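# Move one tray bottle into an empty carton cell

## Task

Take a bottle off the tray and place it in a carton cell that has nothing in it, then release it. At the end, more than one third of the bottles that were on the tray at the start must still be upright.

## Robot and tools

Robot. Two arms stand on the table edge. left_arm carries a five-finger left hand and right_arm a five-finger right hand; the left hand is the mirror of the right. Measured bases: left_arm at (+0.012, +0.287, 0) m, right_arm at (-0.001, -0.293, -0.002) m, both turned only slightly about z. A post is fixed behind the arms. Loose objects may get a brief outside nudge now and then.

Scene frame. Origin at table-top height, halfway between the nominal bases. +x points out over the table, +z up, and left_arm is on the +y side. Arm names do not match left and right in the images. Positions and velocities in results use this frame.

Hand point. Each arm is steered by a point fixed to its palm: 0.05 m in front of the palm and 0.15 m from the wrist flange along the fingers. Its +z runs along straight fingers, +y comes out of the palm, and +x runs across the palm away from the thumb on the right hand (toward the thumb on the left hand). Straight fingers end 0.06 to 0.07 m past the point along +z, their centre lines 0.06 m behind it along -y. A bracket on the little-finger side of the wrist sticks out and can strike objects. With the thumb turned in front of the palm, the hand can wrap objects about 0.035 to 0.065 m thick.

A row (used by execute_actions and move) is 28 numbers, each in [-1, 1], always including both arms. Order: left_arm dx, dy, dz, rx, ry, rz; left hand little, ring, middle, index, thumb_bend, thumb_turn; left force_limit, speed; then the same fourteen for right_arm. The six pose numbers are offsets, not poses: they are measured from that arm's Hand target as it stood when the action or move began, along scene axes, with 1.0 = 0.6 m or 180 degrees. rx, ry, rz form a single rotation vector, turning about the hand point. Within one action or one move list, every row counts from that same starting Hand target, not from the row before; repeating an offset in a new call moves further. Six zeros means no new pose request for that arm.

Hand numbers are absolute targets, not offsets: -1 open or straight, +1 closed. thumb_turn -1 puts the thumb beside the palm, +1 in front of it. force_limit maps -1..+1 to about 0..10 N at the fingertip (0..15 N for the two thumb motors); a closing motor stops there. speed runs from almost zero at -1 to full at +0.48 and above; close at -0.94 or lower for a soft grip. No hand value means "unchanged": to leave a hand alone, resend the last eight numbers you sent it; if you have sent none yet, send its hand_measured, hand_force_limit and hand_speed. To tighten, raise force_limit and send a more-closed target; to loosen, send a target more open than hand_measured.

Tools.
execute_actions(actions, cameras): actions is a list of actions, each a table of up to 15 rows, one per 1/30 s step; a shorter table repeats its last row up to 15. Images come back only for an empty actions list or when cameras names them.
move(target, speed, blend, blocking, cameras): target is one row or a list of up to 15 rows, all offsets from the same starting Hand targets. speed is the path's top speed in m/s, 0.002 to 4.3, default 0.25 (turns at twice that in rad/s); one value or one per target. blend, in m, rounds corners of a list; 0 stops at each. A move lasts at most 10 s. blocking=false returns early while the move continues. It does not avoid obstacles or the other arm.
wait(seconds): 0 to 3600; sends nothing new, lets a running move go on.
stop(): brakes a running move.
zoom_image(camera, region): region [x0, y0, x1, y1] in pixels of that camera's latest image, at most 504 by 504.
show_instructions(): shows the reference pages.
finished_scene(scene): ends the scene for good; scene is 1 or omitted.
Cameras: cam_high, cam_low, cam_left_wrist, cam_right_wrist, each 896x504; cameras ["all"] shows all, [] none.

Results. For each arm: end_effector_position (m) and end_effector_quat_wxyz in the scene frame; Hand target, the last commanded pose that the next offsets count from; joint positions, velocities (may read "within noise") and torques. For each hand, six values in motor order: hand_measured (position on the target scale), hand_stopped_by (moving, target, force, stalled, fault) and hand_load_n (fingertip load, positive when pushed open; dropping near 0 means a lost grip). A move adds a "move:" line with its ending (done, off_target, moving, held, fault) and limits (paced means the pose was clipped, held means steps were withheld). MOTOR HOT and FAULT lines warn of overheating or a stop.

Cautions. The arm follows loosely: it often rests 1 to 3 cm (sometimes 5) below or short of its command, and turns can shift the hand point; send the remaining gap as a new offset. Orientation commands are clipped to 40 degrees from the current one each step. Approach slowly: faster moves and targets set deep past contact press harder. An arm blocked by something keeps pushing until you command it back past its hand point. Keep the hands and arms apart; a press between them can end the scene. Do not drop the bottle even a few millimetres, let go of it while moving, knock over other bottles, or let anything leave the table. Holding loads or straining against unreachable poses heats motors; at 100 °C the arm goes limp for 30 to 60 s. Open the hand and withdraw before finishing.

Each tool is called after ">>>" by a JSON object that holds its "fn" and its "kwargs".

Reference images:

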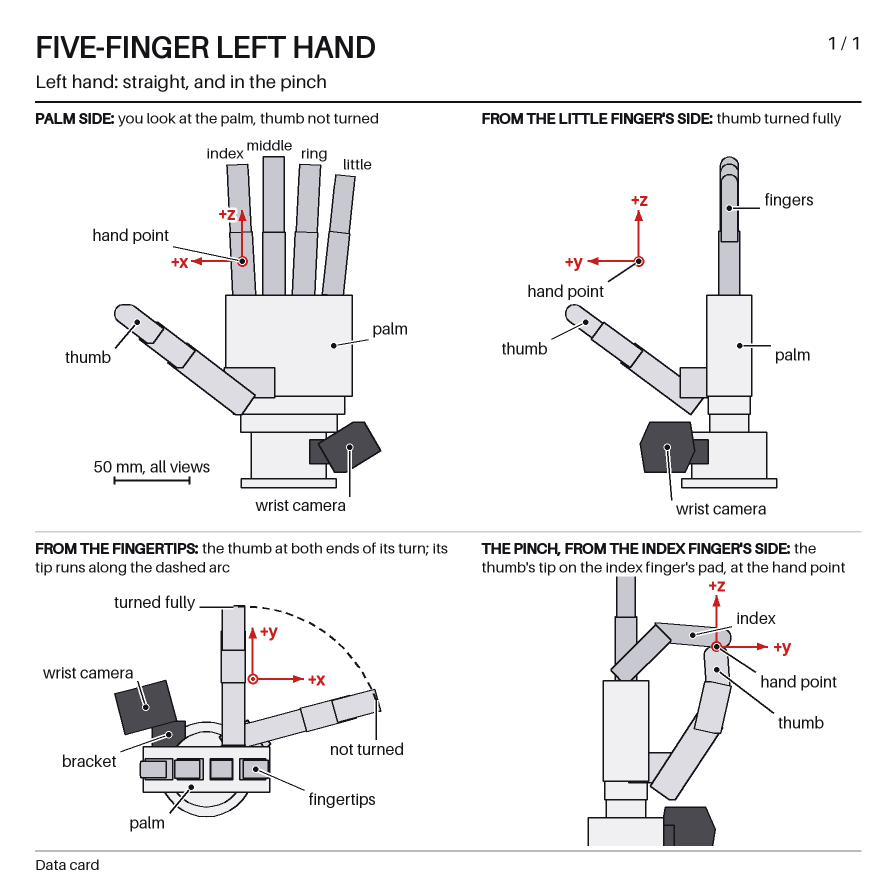

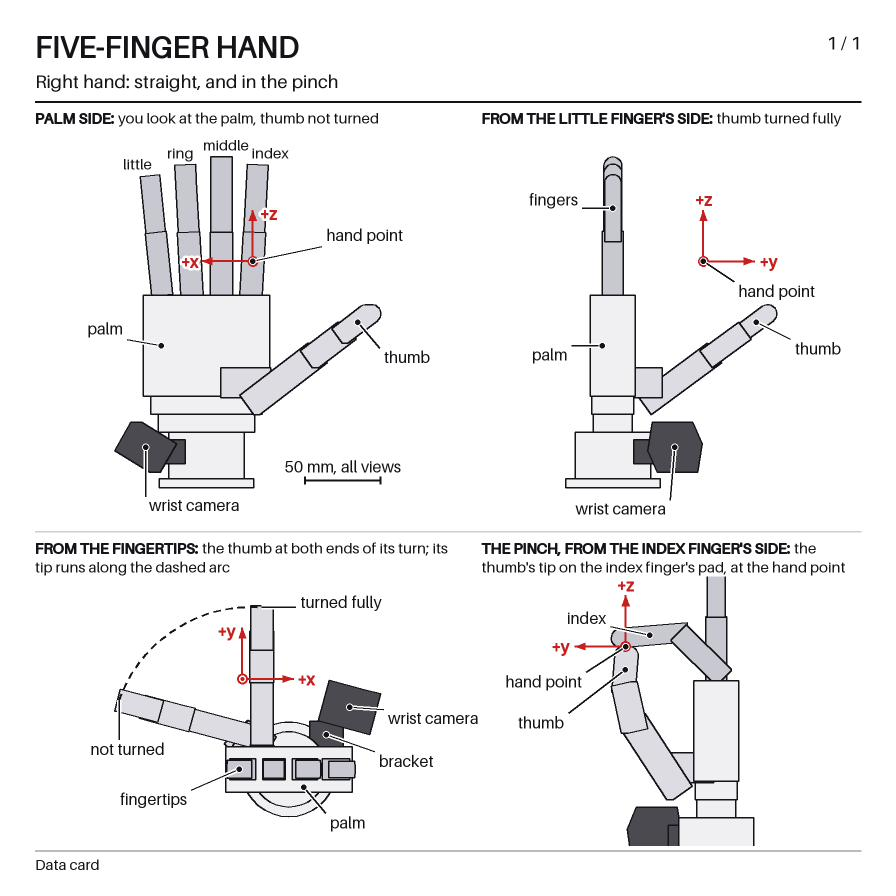

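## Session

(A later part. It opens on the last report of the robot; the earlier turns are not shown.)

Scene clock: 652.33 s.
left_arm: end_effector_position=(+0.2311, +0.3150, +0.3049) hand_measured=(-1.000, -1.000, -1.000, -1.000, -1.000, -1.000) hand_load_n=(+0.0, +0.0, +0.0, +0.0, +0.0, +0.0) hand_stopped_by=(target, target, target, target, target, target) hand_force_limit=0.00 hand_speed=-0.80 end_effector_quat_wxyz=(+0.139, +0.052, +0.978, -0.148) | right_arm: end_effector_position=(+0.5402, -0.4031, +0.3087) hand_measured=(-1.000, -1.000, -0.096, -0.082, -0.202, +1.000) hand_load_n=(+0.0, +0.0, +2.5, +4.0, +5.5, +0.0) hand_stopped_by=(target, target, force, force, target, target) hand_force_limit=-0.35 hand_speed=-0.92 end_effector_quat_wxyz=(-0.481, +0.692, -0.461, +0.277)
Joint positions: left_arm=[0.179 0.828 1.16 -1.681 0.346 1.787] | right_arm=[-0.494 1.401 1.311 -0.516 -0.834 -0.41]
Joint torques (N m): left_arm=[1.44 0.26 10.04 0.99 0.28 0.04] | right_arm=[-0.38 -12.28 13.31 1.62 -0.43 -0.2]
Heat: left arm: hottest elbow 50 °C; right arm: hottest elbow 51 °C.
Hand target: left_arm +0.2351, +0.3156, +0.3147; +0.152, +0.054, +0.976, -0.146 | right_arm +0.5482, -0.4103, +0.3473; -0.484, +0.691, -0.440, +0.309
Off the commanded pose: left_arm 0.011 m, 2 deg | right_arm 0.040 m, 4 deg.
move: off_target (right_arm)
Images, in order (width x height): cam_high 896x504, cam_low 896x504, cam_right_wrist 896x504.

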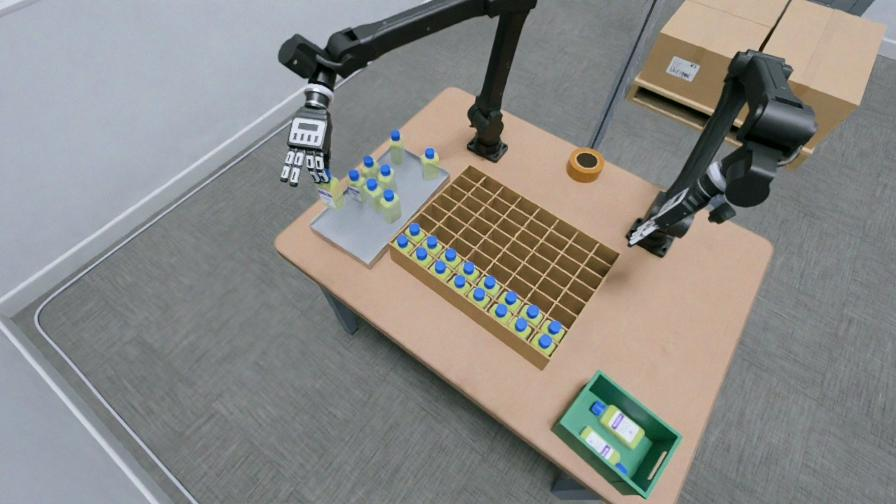

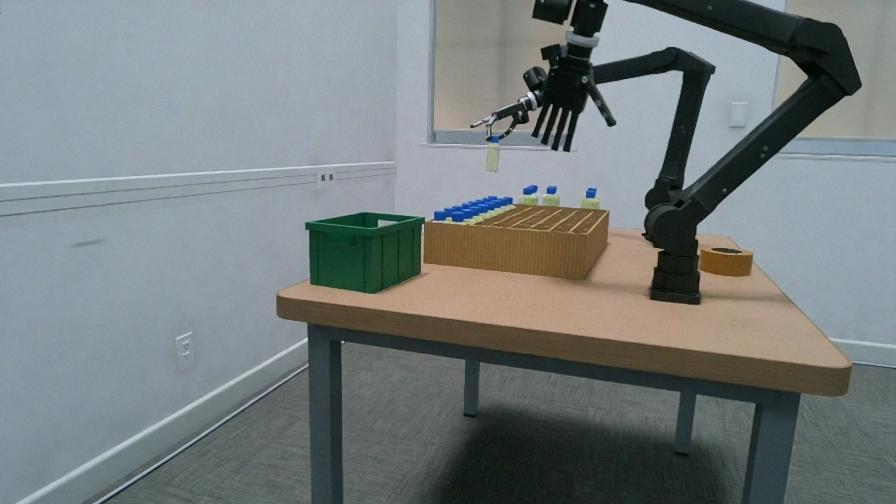

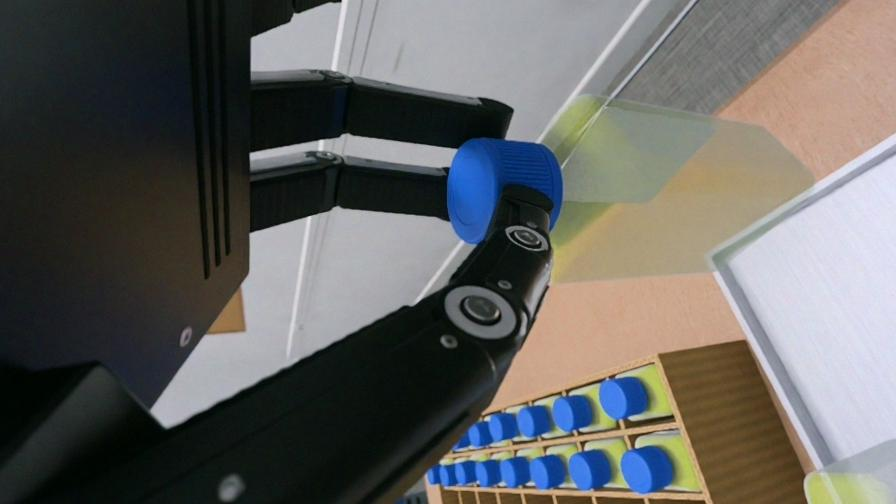

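>>> {"fn": "move", "kwargs": {"target": [0,0,0,0,0,0,-1,-1,-1,-1,-1,-1,0,-0.8,-0.355,0.409,0,0,0.0222,-0.0367,-1,-1,0.2,0.2,-0.2,1,-0.35,-0.92], "speed": 0.12, "cameras": ["cam_low","cam_right_wrist","cam_high"]}}

>>> {"fn": "zoom_image", "kwargs": {"camera": "cam_low", "region": [450, 80, 630, 260]}}

>>> {"fn": "zoom_image", "kwargs": {"camera": "cam_high", "region": [370, 100, 510, 240]}}

Scene clock: 675.90 s.
left_arm: end_effector_position=(+0.2311, +0.3150, +0.3049) hand_measured=(-1.000, -1.000, -1.000, -1.000, -1.000, -1.000) hand_load_n=(+0.5, +0.0, +0.0, +0.0, +0.0, +0.0) hand_stopped_by=(target, target, target, target, target, target) hand_force_limit=0.00 hand_speed=-0.80 end_effector_quat_wxyz=(+0.139, +0.052, +0.978, -0.148) | right_arm: end_effector_position=(+0.3376, -0.1668, +0.3407) hand_measured=(-1.000, -1.000, -0.096, -0.082, -0.202, +1.000) hand_load_n=(+0.0, +0.0, +2.0, +4.0, +5.5, +0.0) hand_stopped_by=(target, target, force, force, target, target) hand_force_limit=-0.35 hand_speed=-0.92 end_effector_quat_wxyz=(-0.442, +0.680, -0.495, +0.311)
Joint positions: left_arm=[0.179 0.828 1.16 -1.681 0.346 1.787] | right_arm=[0.204 0.683 0.911 -0.658 -0.091 -0.026]
Joint torques (N m): left_arm=[2.02 0.73 10.11 1.05 0.29 -0.02] | right_arm=[0.56 -2.73 9.22 2.17 0.15 -0.02]
Heat: left arm: hottest elbow 50 °C; right arm: hottest elbow 48 °C.
Hand target: left_arm +0.2351, +0.3156, +0.3147; +0.152, +0.054, +0.976, -0.146 | right_arm +0.3351, -0.1648, +0.3471; -0.450, +0.675, -0.495, +0.312
Off the commanded pose: left_arm 0.011 m, 2 deg | right_arm 0.007 m, 1 deg.
move: done
Images, in order (width x height): cam_high 896x504, cam_low 896x504, cam_right_wrist 896x504.

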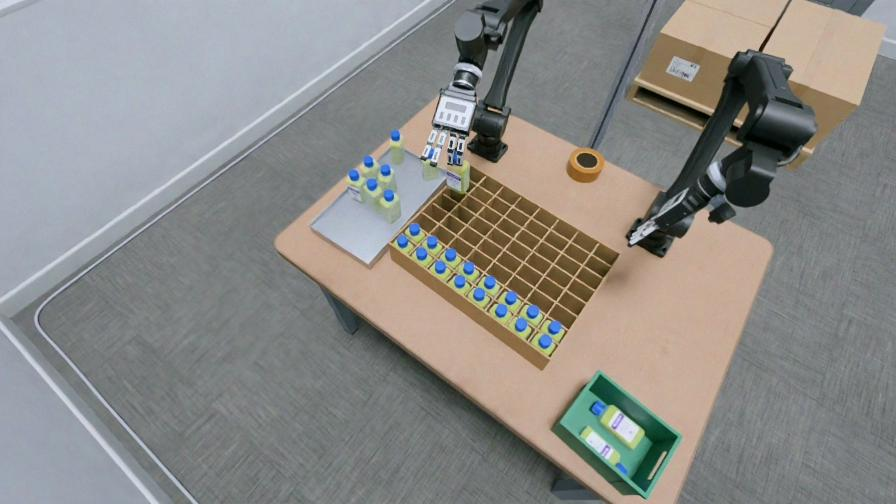

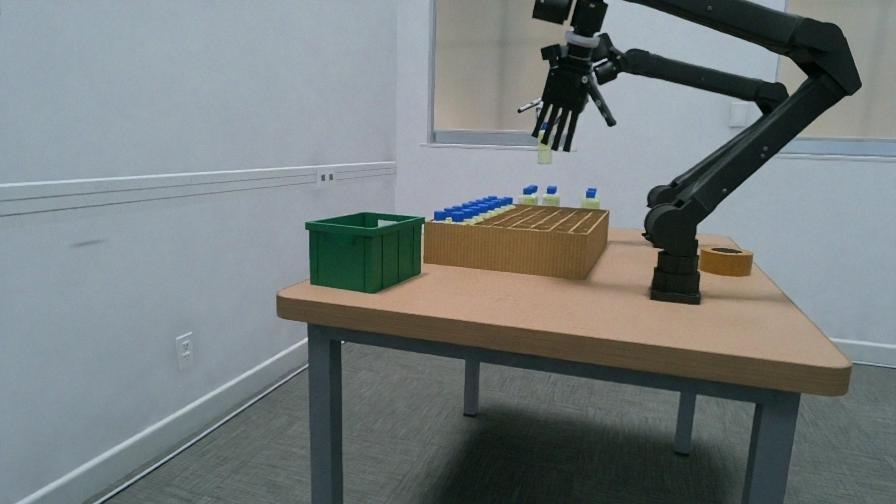

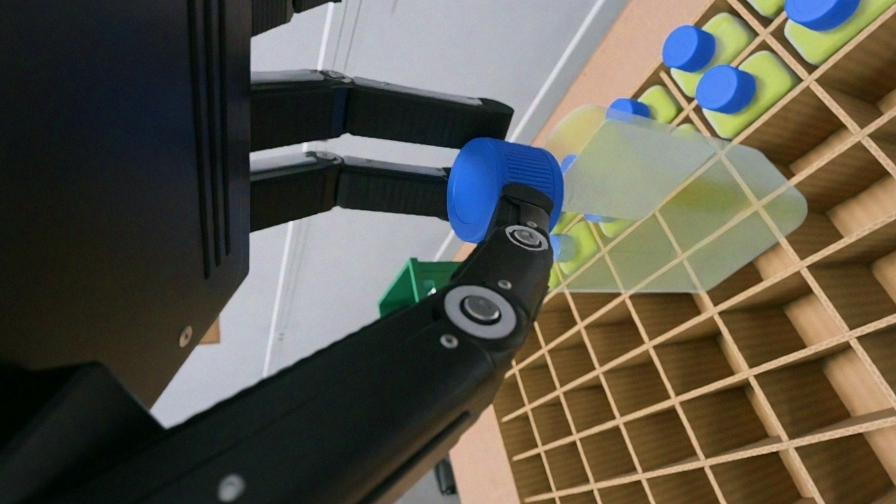

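Scaled by 2.800 from the camera's image (finer frame: 1280x720).

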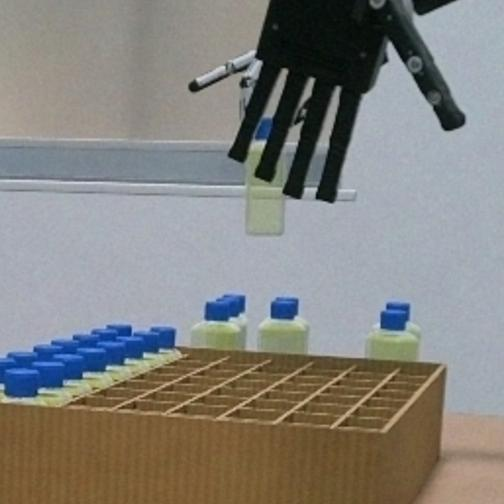

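Scaled by 3.600 from the camera's image (finer frame: 1280x720).

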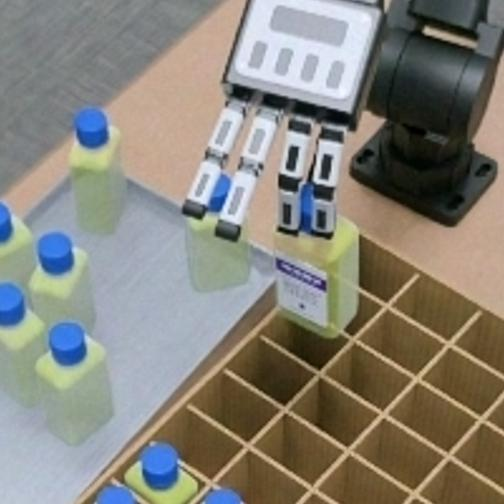

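>>> {"fn": "zoom_image", "kwargs": {"camera": "cam_right_wrist", "region": [536, 60, 896, 360]}}

>>> {"fn": "zoom_image", "kwargs": {"camera": "cam_high", "region": [420, 130, 500, 210]}}

Scaled by 1.400 from the camera's image (finer frame: 1280x720).

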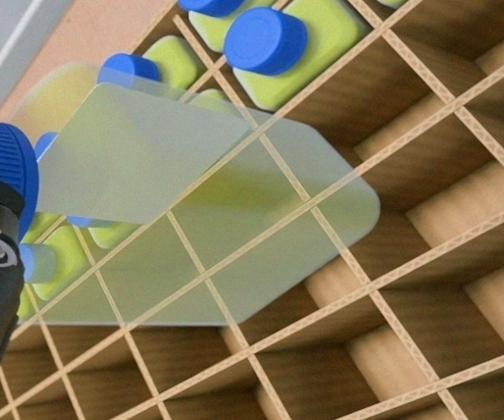

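Scaled by 6.300 from the camera's image (finer frame: 1280x720).

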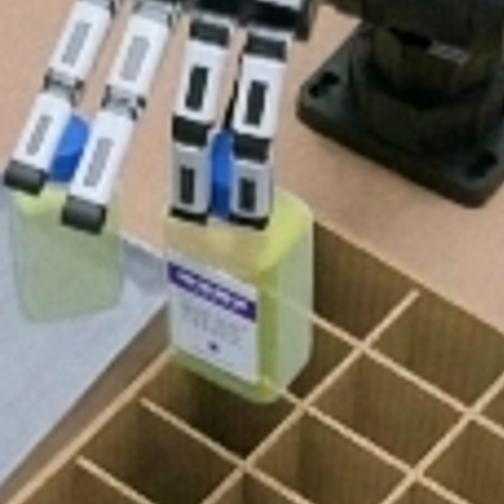

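>>> {"fn": "move", "kwargs": {"target": [0,0,0,0,0,0,-1,-1,-1,-1,-1,-1,0,-0.8,0.0033,0.03,-0.115,0,0,-0.0389,-1,-1,0.2,0.2,-0.2,1,-0.35,-0.92], "speed": 0.1, "cameras": ["cam_low","cam_right_wrist","cam_high"]}}

>>> {"fn": "zoom_image", "kwargs": {"camera": "cam_right_wrist", "region": [536, 60, 896, 360]}}

>>> {"fn": "zoom_image", "kwargs": {"camera": "cam_high", "region": [420, 140, 500, 220]}}

>>> {"fn": "zoom_image", "kwargs": {"camera": "cam_low", "region": [500, 100, 620, 240]}}

Scene clock: 720.33 s.
left_arm: end_effector_position=(+0.2311, +0.3150, +0.3049) hand_measured=(-1.000, -1.000, -1.000, -1.000, -1.000, -1.000) hand_load_n=(+0.0, +0.0, +0.0, +0.0, +0.0, +0.0) hand_stopped_by=(target, target, target, target, target, target) hand_force_limit=0.00 hand_speed=-0.80 end_effector_quat_wxyz=(+0.139, +0.052, +0.978, -0.148) | right_arm: end_effector_position=(+0.3339, -0.1513, +0.2622) hand_measured=(-1.000, -1.000, -0.096, -0.082, -0.202, +1.000) hand_load_n=(-0.5, +0.0, +2.0, +3.5, +5.5, +0.5) hand_stopped_by=(target, target, force, force, target, target) hand_force_limit=-0.35 hand_speed=-0.92 end_effector_quat_wxyz=(-0.408, +0.658, -0.540, +0.332)
Joint positions: left_arm=[0.179 0.828 1.16 -1.681 0.346 1.787] | right_arm=[0.372 0.666 0.72 -0.525 0.175 0.093]
Joint torques (N m): left_arm=[1.38 0.56 10.06 0.91 0.28 -0.02] | right_arm=[0.67 -3.08 9.59 3.32 0.32 -0.01]
Heat: left arm: hottest elbow 50 °C; right arm: hottest elbow 47 °C.
Hand target: left_arm +0.2351, +0.3156, +0.3147; +0.152, +0.054, +0.976, -0.146 | right_arm +0.3371, -0.1470, +0.2783; -0.430, +0.643, -0.536, +0.339
Off the commanded pose: left_arm 0.011 m, 2 deg | right_arm 0.017 m, 3 deg.
move: off_target (right_arm)
Images, in order (width x height): cam_high 896x504, cam_low 896x504, cam_right_wrist 896x504.

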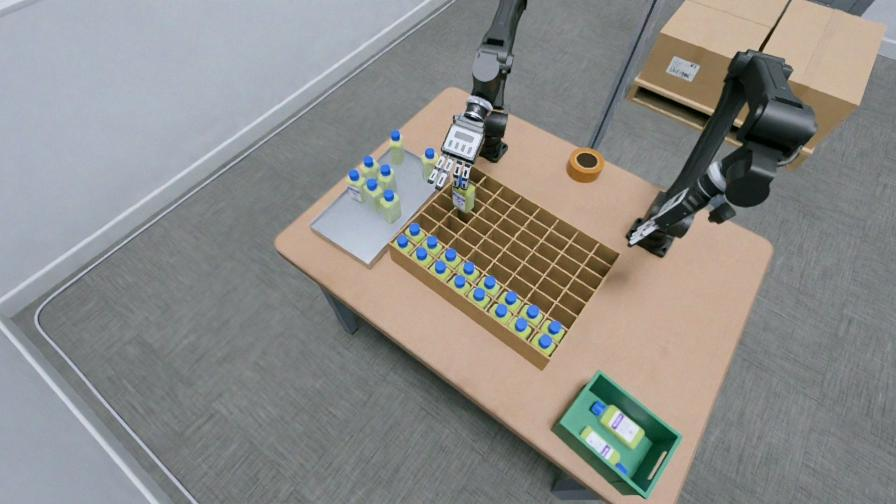

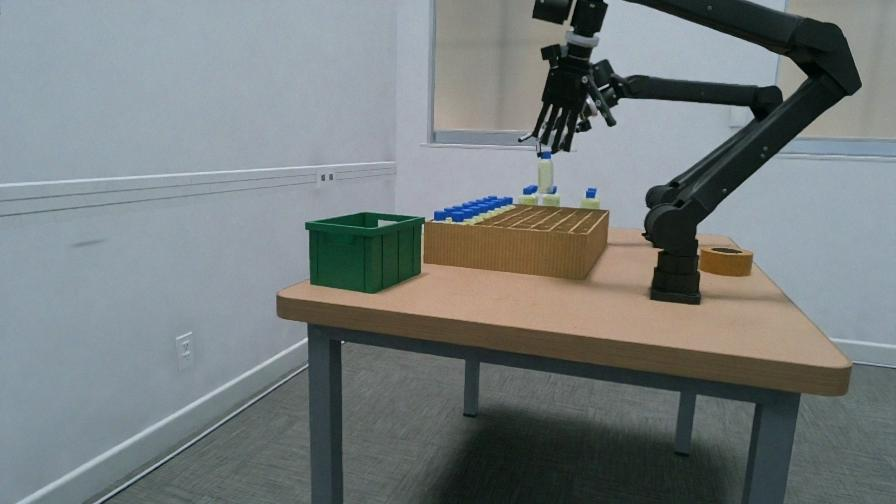

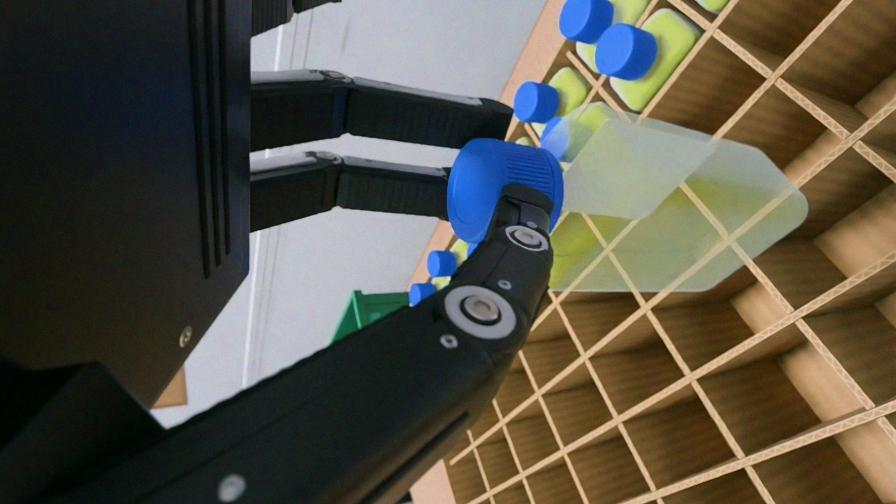

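Scaled by 1.400 from the camera's image (finer frame: 1280x720).

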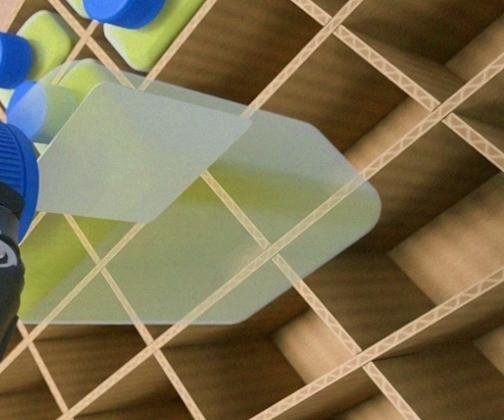

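Scaled by 6.300 from the camera's image (finer frame: 1280x720).

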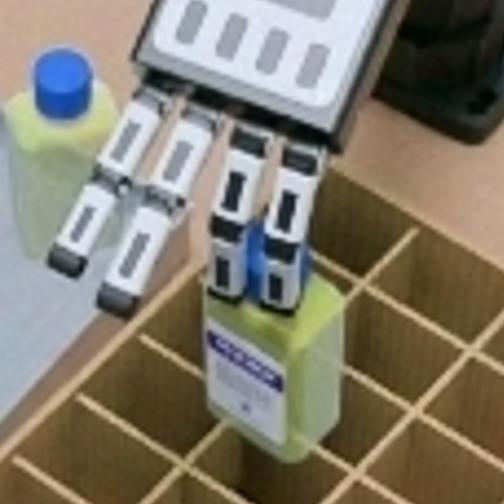

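Scaled by 3.600 from the camera's image (finer frame: 1280x720).

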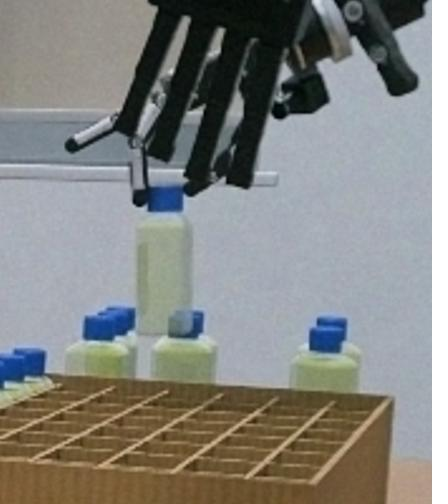

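>>> {"fn": "move", "kwargs": {"target": [0,0,0,0,0,0,-1,-1,-1,-1,-1,-1,0,-0.8,0.02,0.015,-0.025,0,0,0,-1,-1,0.2,0.2,-0.2,1,-0.35,-0.92], "speed": 0.06, "cameras": ["cam_low","cam_right_wrist","cam_high"]}}

>>> {"fn": "zoom_image", "kwargs": {"camera": "cam_right_wrist", "region": [536, 60, 896, 360]}}

>>> {"fn": "zoom_image", "kwargs": {"camera": "cam_high", "region": [420, 150, 500, 230]}}

>>> {"fn": "zoom_image", "kwargs": {"camera": "cam_low", "region": [500, 130, 620, 230]}}

Scene clock: 753.07 s.
left_arm: end_effector_position=(+0.2311, +0.3150, +0.3049) hand_measured=(-1.000, -1.000, -1.000, -1.000, -1.000, -1.000) hand_load_n=(+0.0, +0.0, +0.0, +0.0, +0.0, +0.0) hand_stopped_by=(target, target, target, target, target, target) hand_force_limit=0.00 hand_speed=-0.80 end_effector_quat_wxyz=(+0.139, +0.052, +0.978, -0.148) | right_arm: end_effector_position=(+0.3446, -0.1433, +0.2512) hand_measured=(-1.000, -1.000, -0.096, -0.082, -0.202, +1.000) hand_load_n=(+0.0, +0.0, +2.0, +4.0, +6.0, +0.0) hand_stopped_by=(target, target, force, force, target, target) hand_force_limit=-0.35 hand_speed=-0.92 end_effector_quat_wxyz=(-0.412, +0.655, -0.539, +0.334)
Joint positions: left_arm=[0.179 0.828 1.16 -1.681 0.346 1.787] | right_arm=[0.387 0.702 0.697 -0.456 0.189 0.1]
Joint torques (N m): left_arm=[1.32 0.85 10.11 1.02 0.27 0.02] | right_arm=[0.85 -2.73 9.54 3.4 0.33 -0.02]
Heat: left arm: hottest elbow 50 °C; right arm: hottest elbow 47 °C.
Hand target: left_arm +0.2351, +0.3156, +0.3147; +0.152, +0.054, +0.976, -0.146 | right_arm +0.3491, -0.1379, +0.2632; -0.430, +0.643, -0.536, +0.338
Off the commanded pose: left_arm 0.011 m, 2 deg | right_arm 0.014 m, 2 deg.
move: off_target (right_arm)
Images, in order (width x height): cam_high 896x504, cam_low 896x504, cam_right_wrist 896x504.

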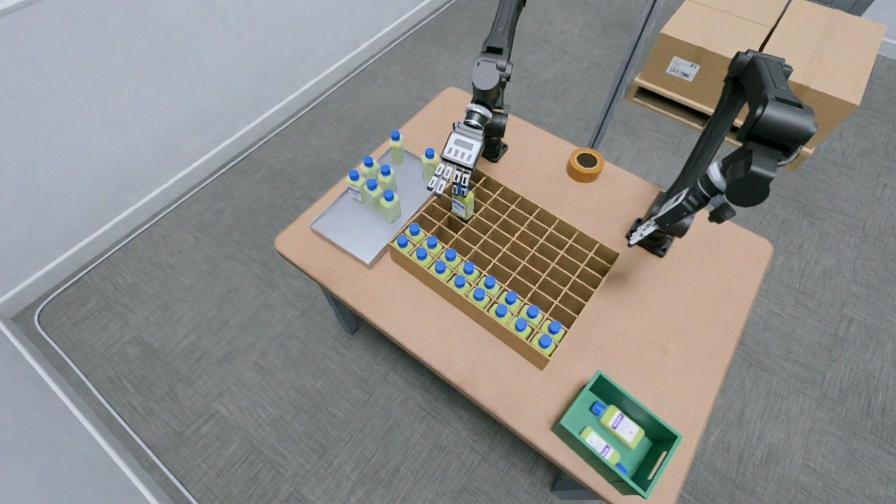

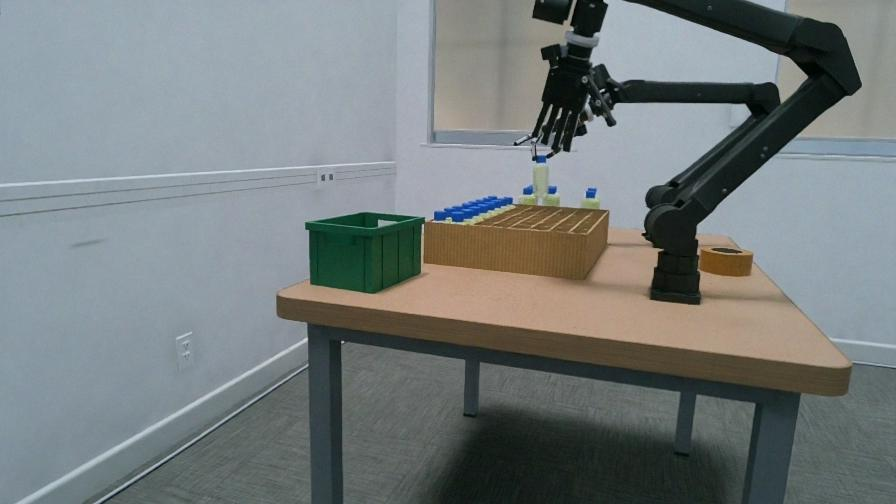

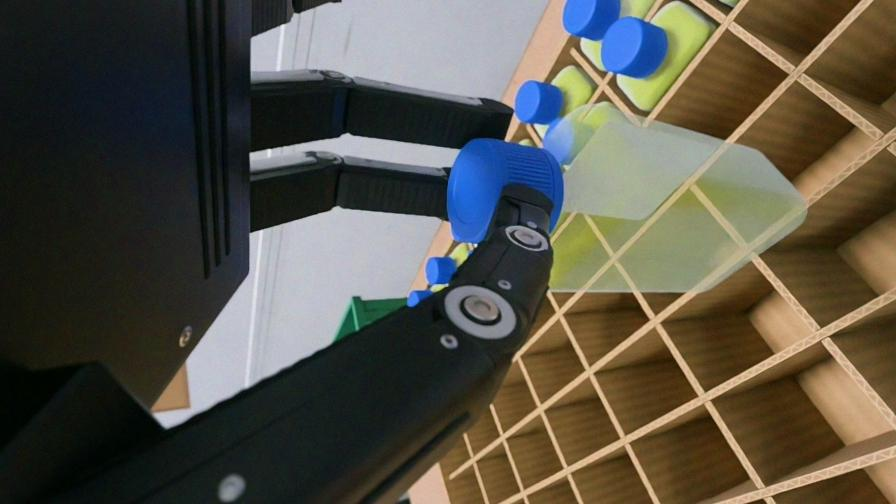

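Scaled by 1.400 from the camera's image (finer frame: 1280x720).

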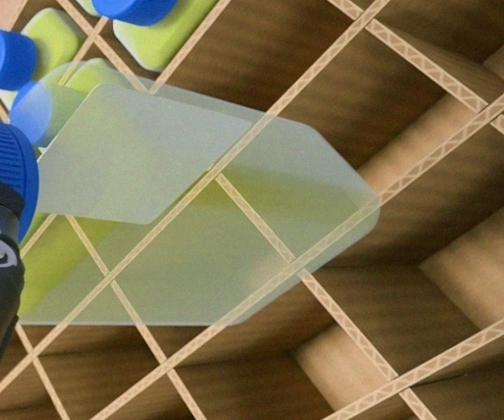

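Scaled by 6.300 from the camera's image (finer frame: 1280x720).

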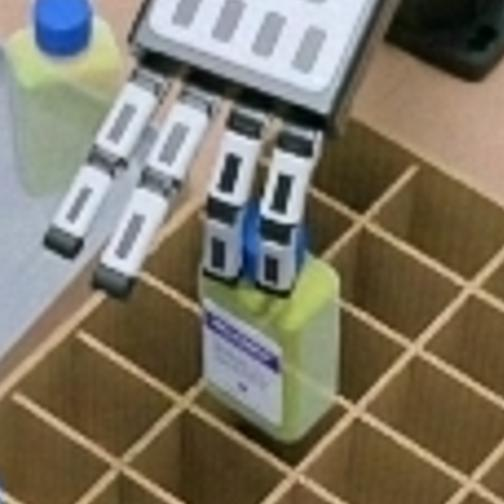

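Scaled by 4.200 from the camera's image (finer frame: 1280x720).

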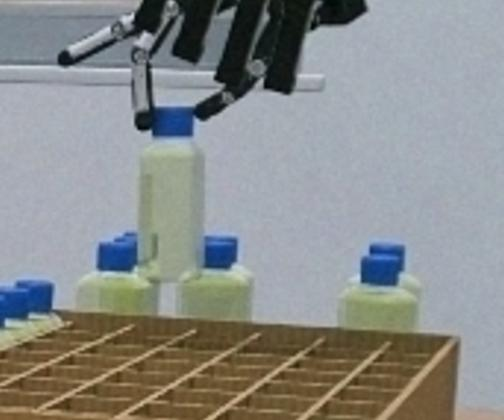

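>>> {"fn": "move", "kwargs": {"target": [0,0,0,0,0,0,-1,-1,-1,-1,-1,-1,0,-0.8,-0.028,-0.0125,-0.04,0,0,0,-1,-1,0.2,0.2,-0.2,1,-0.35,-0.92], "speed": 0.06, "cameras": ["cam_low","cam_right_wrist","cam_high"]}}

>>> {"fn": "zoom_image", "kwargs": {"camera": "cam_right_wrist", "region": [536, 60, 896, 360]}}

>>> {"fn": "zoom_image", "kwargs": {"camera": "cam_high", "region": [420, 150, 500, 230]}}

>>> {"fn": "zoom_image", "kwargs": {"camera": "cam_low", "region": [500, 130, 620, 230]}}

Scene clock: 781.03 s.
left_arm: end_effector_position=(+0.2311, +0.3150, +0.3049) hand_measured=(-1.000, -1.000, -1.000, -1.000, -1.000, -1.000) hand_load_n=(+0.0, +0.0, +0.0, +0.0, +0.0, +0.0) hand_stopped_by=(target, target, target, target, target, target) hand_force_limit=0.00 hand_speed=-0.80 end_effector_quat_wxyz=(+0.139, +0.052, +0.978, -0.148) | right_arm: end_effector_position=(+0.3288, -0.1502, +0.2246) hand_measured=(-1.000, -1.000, -0.096, -0.082, -0.202, +1.000) hand_load_n=(+0.0, +0.0, +2.0, +4.0, +5.5, +0.0) hand_stopped_by=(target, target, force, force, target, target) hand_force_limit=-0.35 hand_speed=-0.92 end_effector_quat_wxyz=(-0.409, +0.657, -0.540, +0.332)
Joint positions: left_arm=[0.179 0.828 1.16 -1.681 0.346 1.787] | right_arm=[0.387 0.648 0.614 -0.436 0.189 0.101]
Joint torques (N m): left_arm=[1.2 0.5 9.87 0.94 0.33 0.02] | right_arm=[0.85 -2.9 9.39 3.34 0.33 -0.03]
Heat: left arm: hottest elbow 50 °C; right arm: hottest elbow 47 °C.
Hand target: left_arm +0.2351, +0.3156, +0.3147; +0.152, +0.054, +0.976, -0.146 | right_arm +0.3323, -0.1454, +0.2391; -0.430, +0.643, -0.536, +0.338
Off the commanded pose: left_arm 0.011 m, 2 deg | right_arm 0.016 m, 3 deg.
move: off_target (right_arm)
Images, in order (width x height): cam_high 896x504, cam_low 896x504, cam_right_wrist 896x504.

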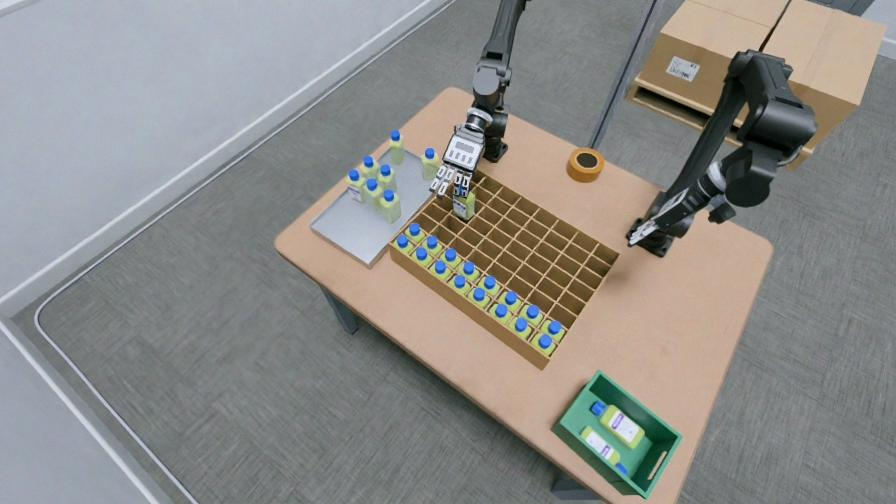

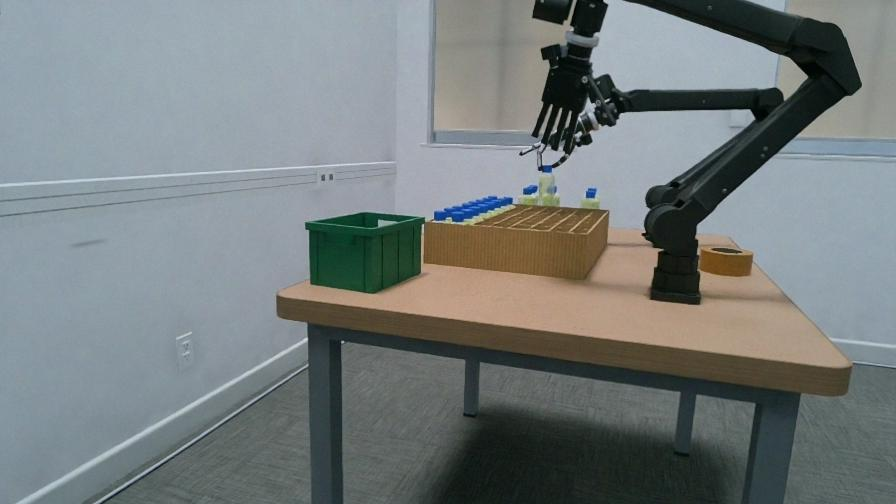

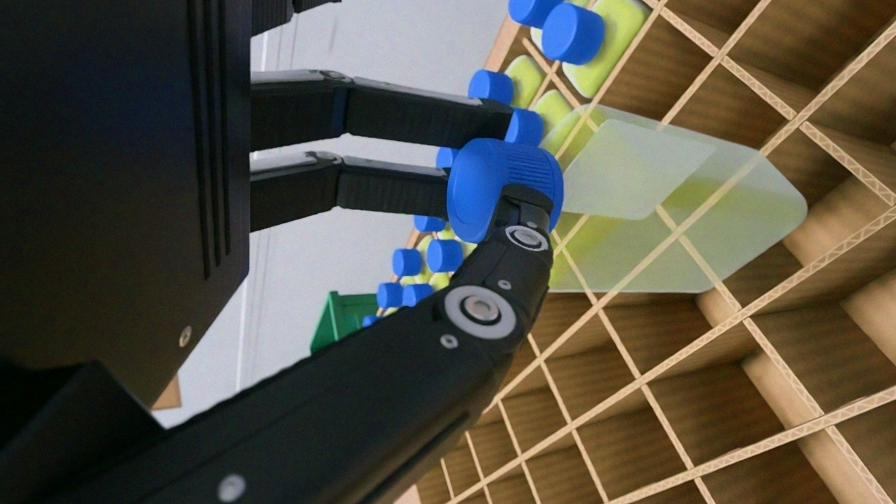

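Scaled by 1.400 from the camera's image (finer frame: 1280x720).

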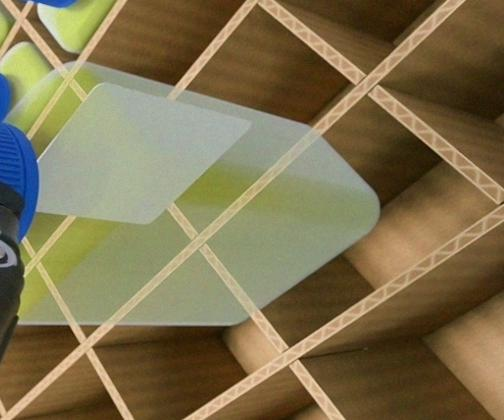

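Scaled by 6.300 from the camera's image (finer frame: 1280x720).

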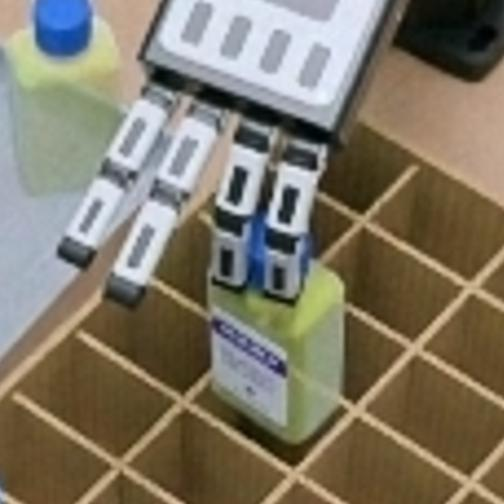

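Scaled by 4.200 from the camera's image (finer frame: 1280x720).

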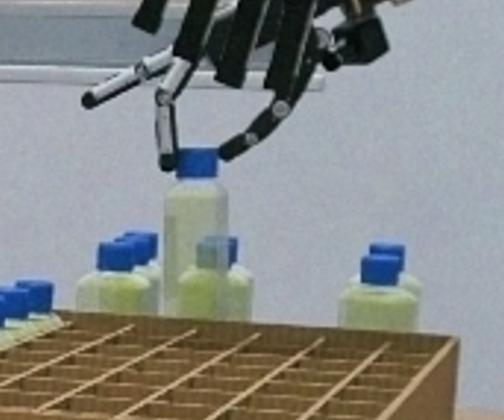

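>>> {"fn": "move", "kwargs": {"target": [0,0,0,0,0,0,-1,-1,-1,-1,-1,-1,0,-0.8,0,-0.002,-0.018,0,0,0,-1,-1,0.2,0.2,-0.2,1,-0.35,-0.92], "speed": 0.04, "cameras": ["cam_low","cam_right_wrist","cam_high"]}}

>>> {"fn": "zoom_image", "kwargs": {"camera": "cam_right_wrist", "region": [536, 60, 896, 360]}}

>>> {"fn": "zoom_image", "kwargs": {"camera": "cam_high", "region": [440, 180, 500, 240]}}

>>> {"fn": "zoom_image", "kwargs": {"camera": "cam_low", "region": [510, 160, 590, 230]}}

Scene clock: 796.77 s.
left_arm: end_effector_position=(+0.2311, +0.3150, +0.3049) hand_measured=(-1.000, -1.000, -1.000, -1.000, -1.000, -1.000) hand_load_n=(+0.0, +0.0, +0.0, +0.0, +0.0, +0.0) hand_stopped_by=(target, target, target, target, target, target) hand_force_limit=0.00 hand_speed=-0.80 end_effector_quat_wxyz=(+0.139, +0.052, +0.978, -0.148) | right_arm: end_effector_position=(+0.3282, -0.1505, +0.2133) hand_measured=(-1.000, -1.000, -0.096, -0.082, -0.202, +1.000) hand_load_n=(+0.0, +0.0, +2.0, +4.0, +5.5, +0.0) hand_stopped_by=(target, target, force, force, target, target) hand_force_limit=-0.35 hand_speed=-0.92 end_effector_quat_wxyz=(-0.408, +0.657, -0.540, +0.332)
Joint positions: left_arm=[0.179 0.828 1.16 -1.681 0.346 1.787] | right_arm=[0.387 0.648 0.585 -0.408 0.189 0.101]
Joint torques (N m): left_arm=[1.44 0.5 10.11 0.98 0.27 0.03] | right_arm=[0.26 -2.55 9.43 3.33 0.13 -0.04]
Heat: left arm: hottest elbow 50 °C; right arm: hottest elbow 45 °C.
Hand target: left_arm +0.2351, +0.3156, +0.3147; +0.152, +0.054, +0.976, -0.146 | right_arm +0.3323, -0.1466, +0.2284; -0.430, +0.643, -0.536, +0.338
Off the commanded pose: left_arm 0.011 m, 2 deg | right_arm 0.016 m, 3 deg.
move: off_target (right_arm)
Images, in order (width x height): cam_high 896x504, cam_low 896x504, cam_right_wrist 896x504.

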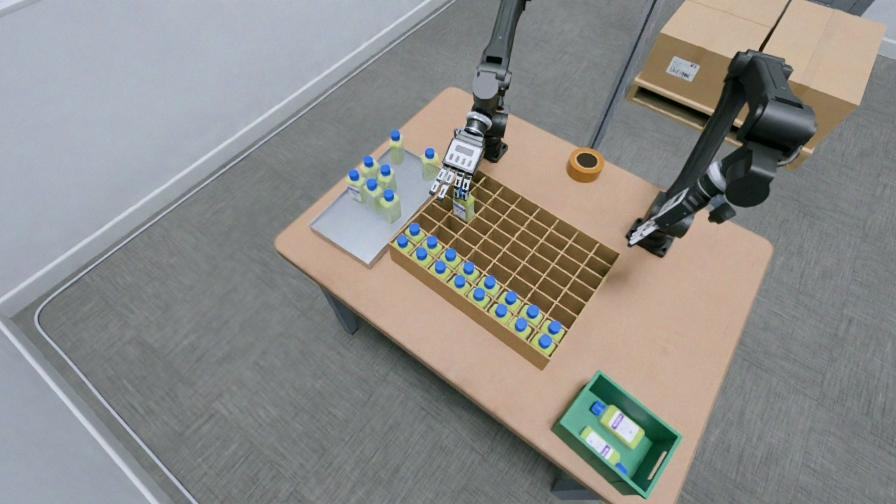

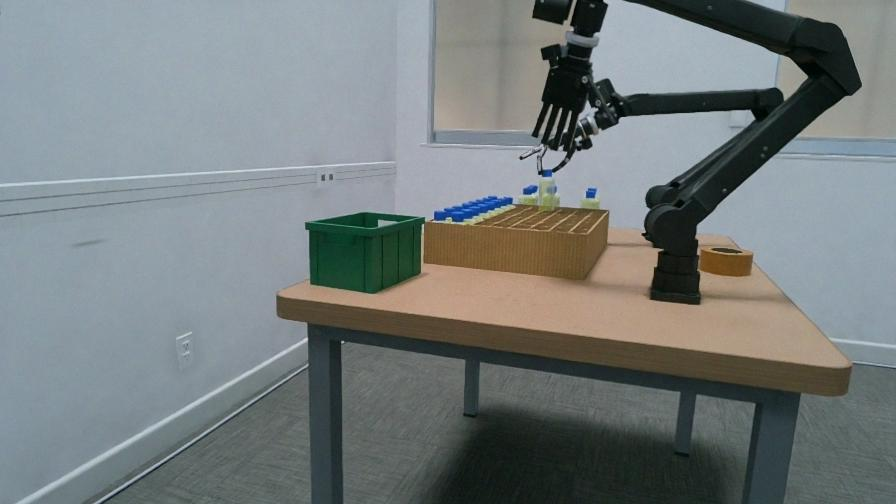

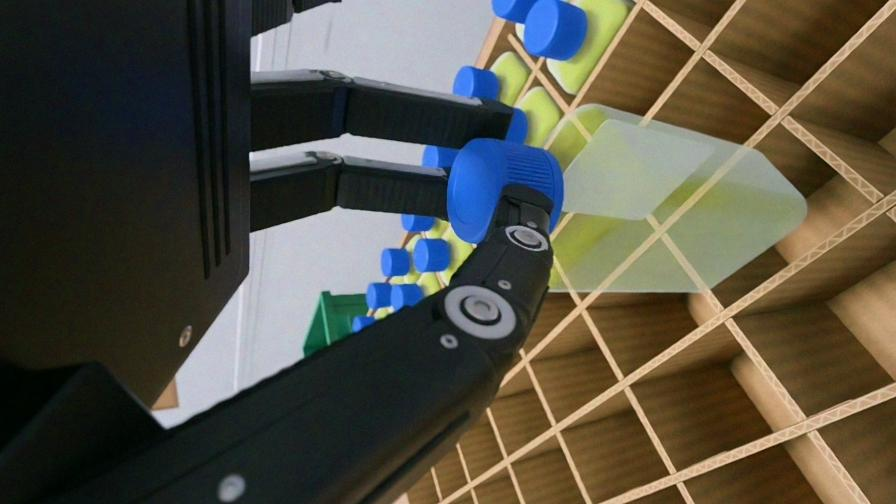

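Scaled by 1.400 from the camera's image (finer frame: 1280x720).

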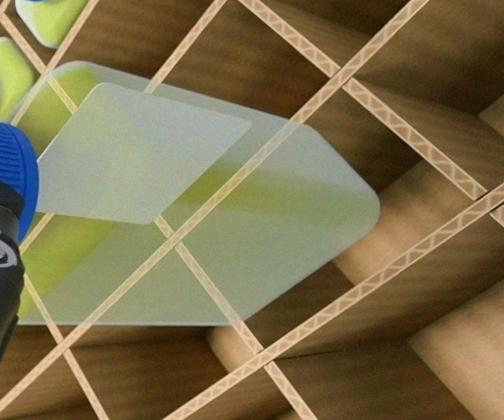

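Scaled by 8.400 from the camera's image (finer frame: 1280x720).

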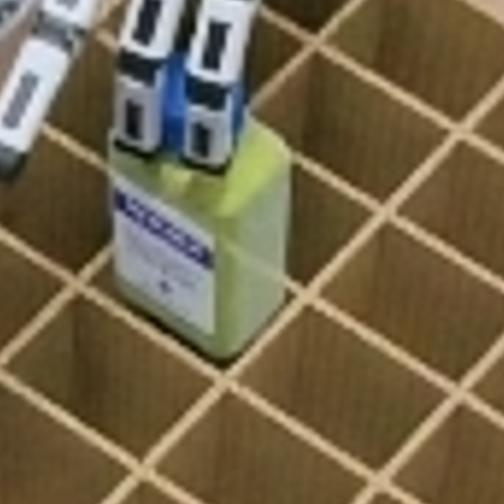

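Scaled by 6.300 from the camera's image (finer frame: 1280x720).

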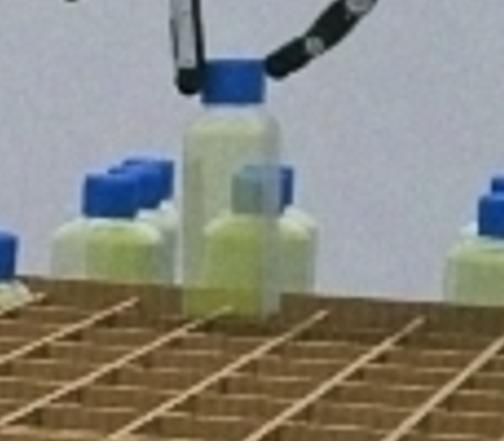

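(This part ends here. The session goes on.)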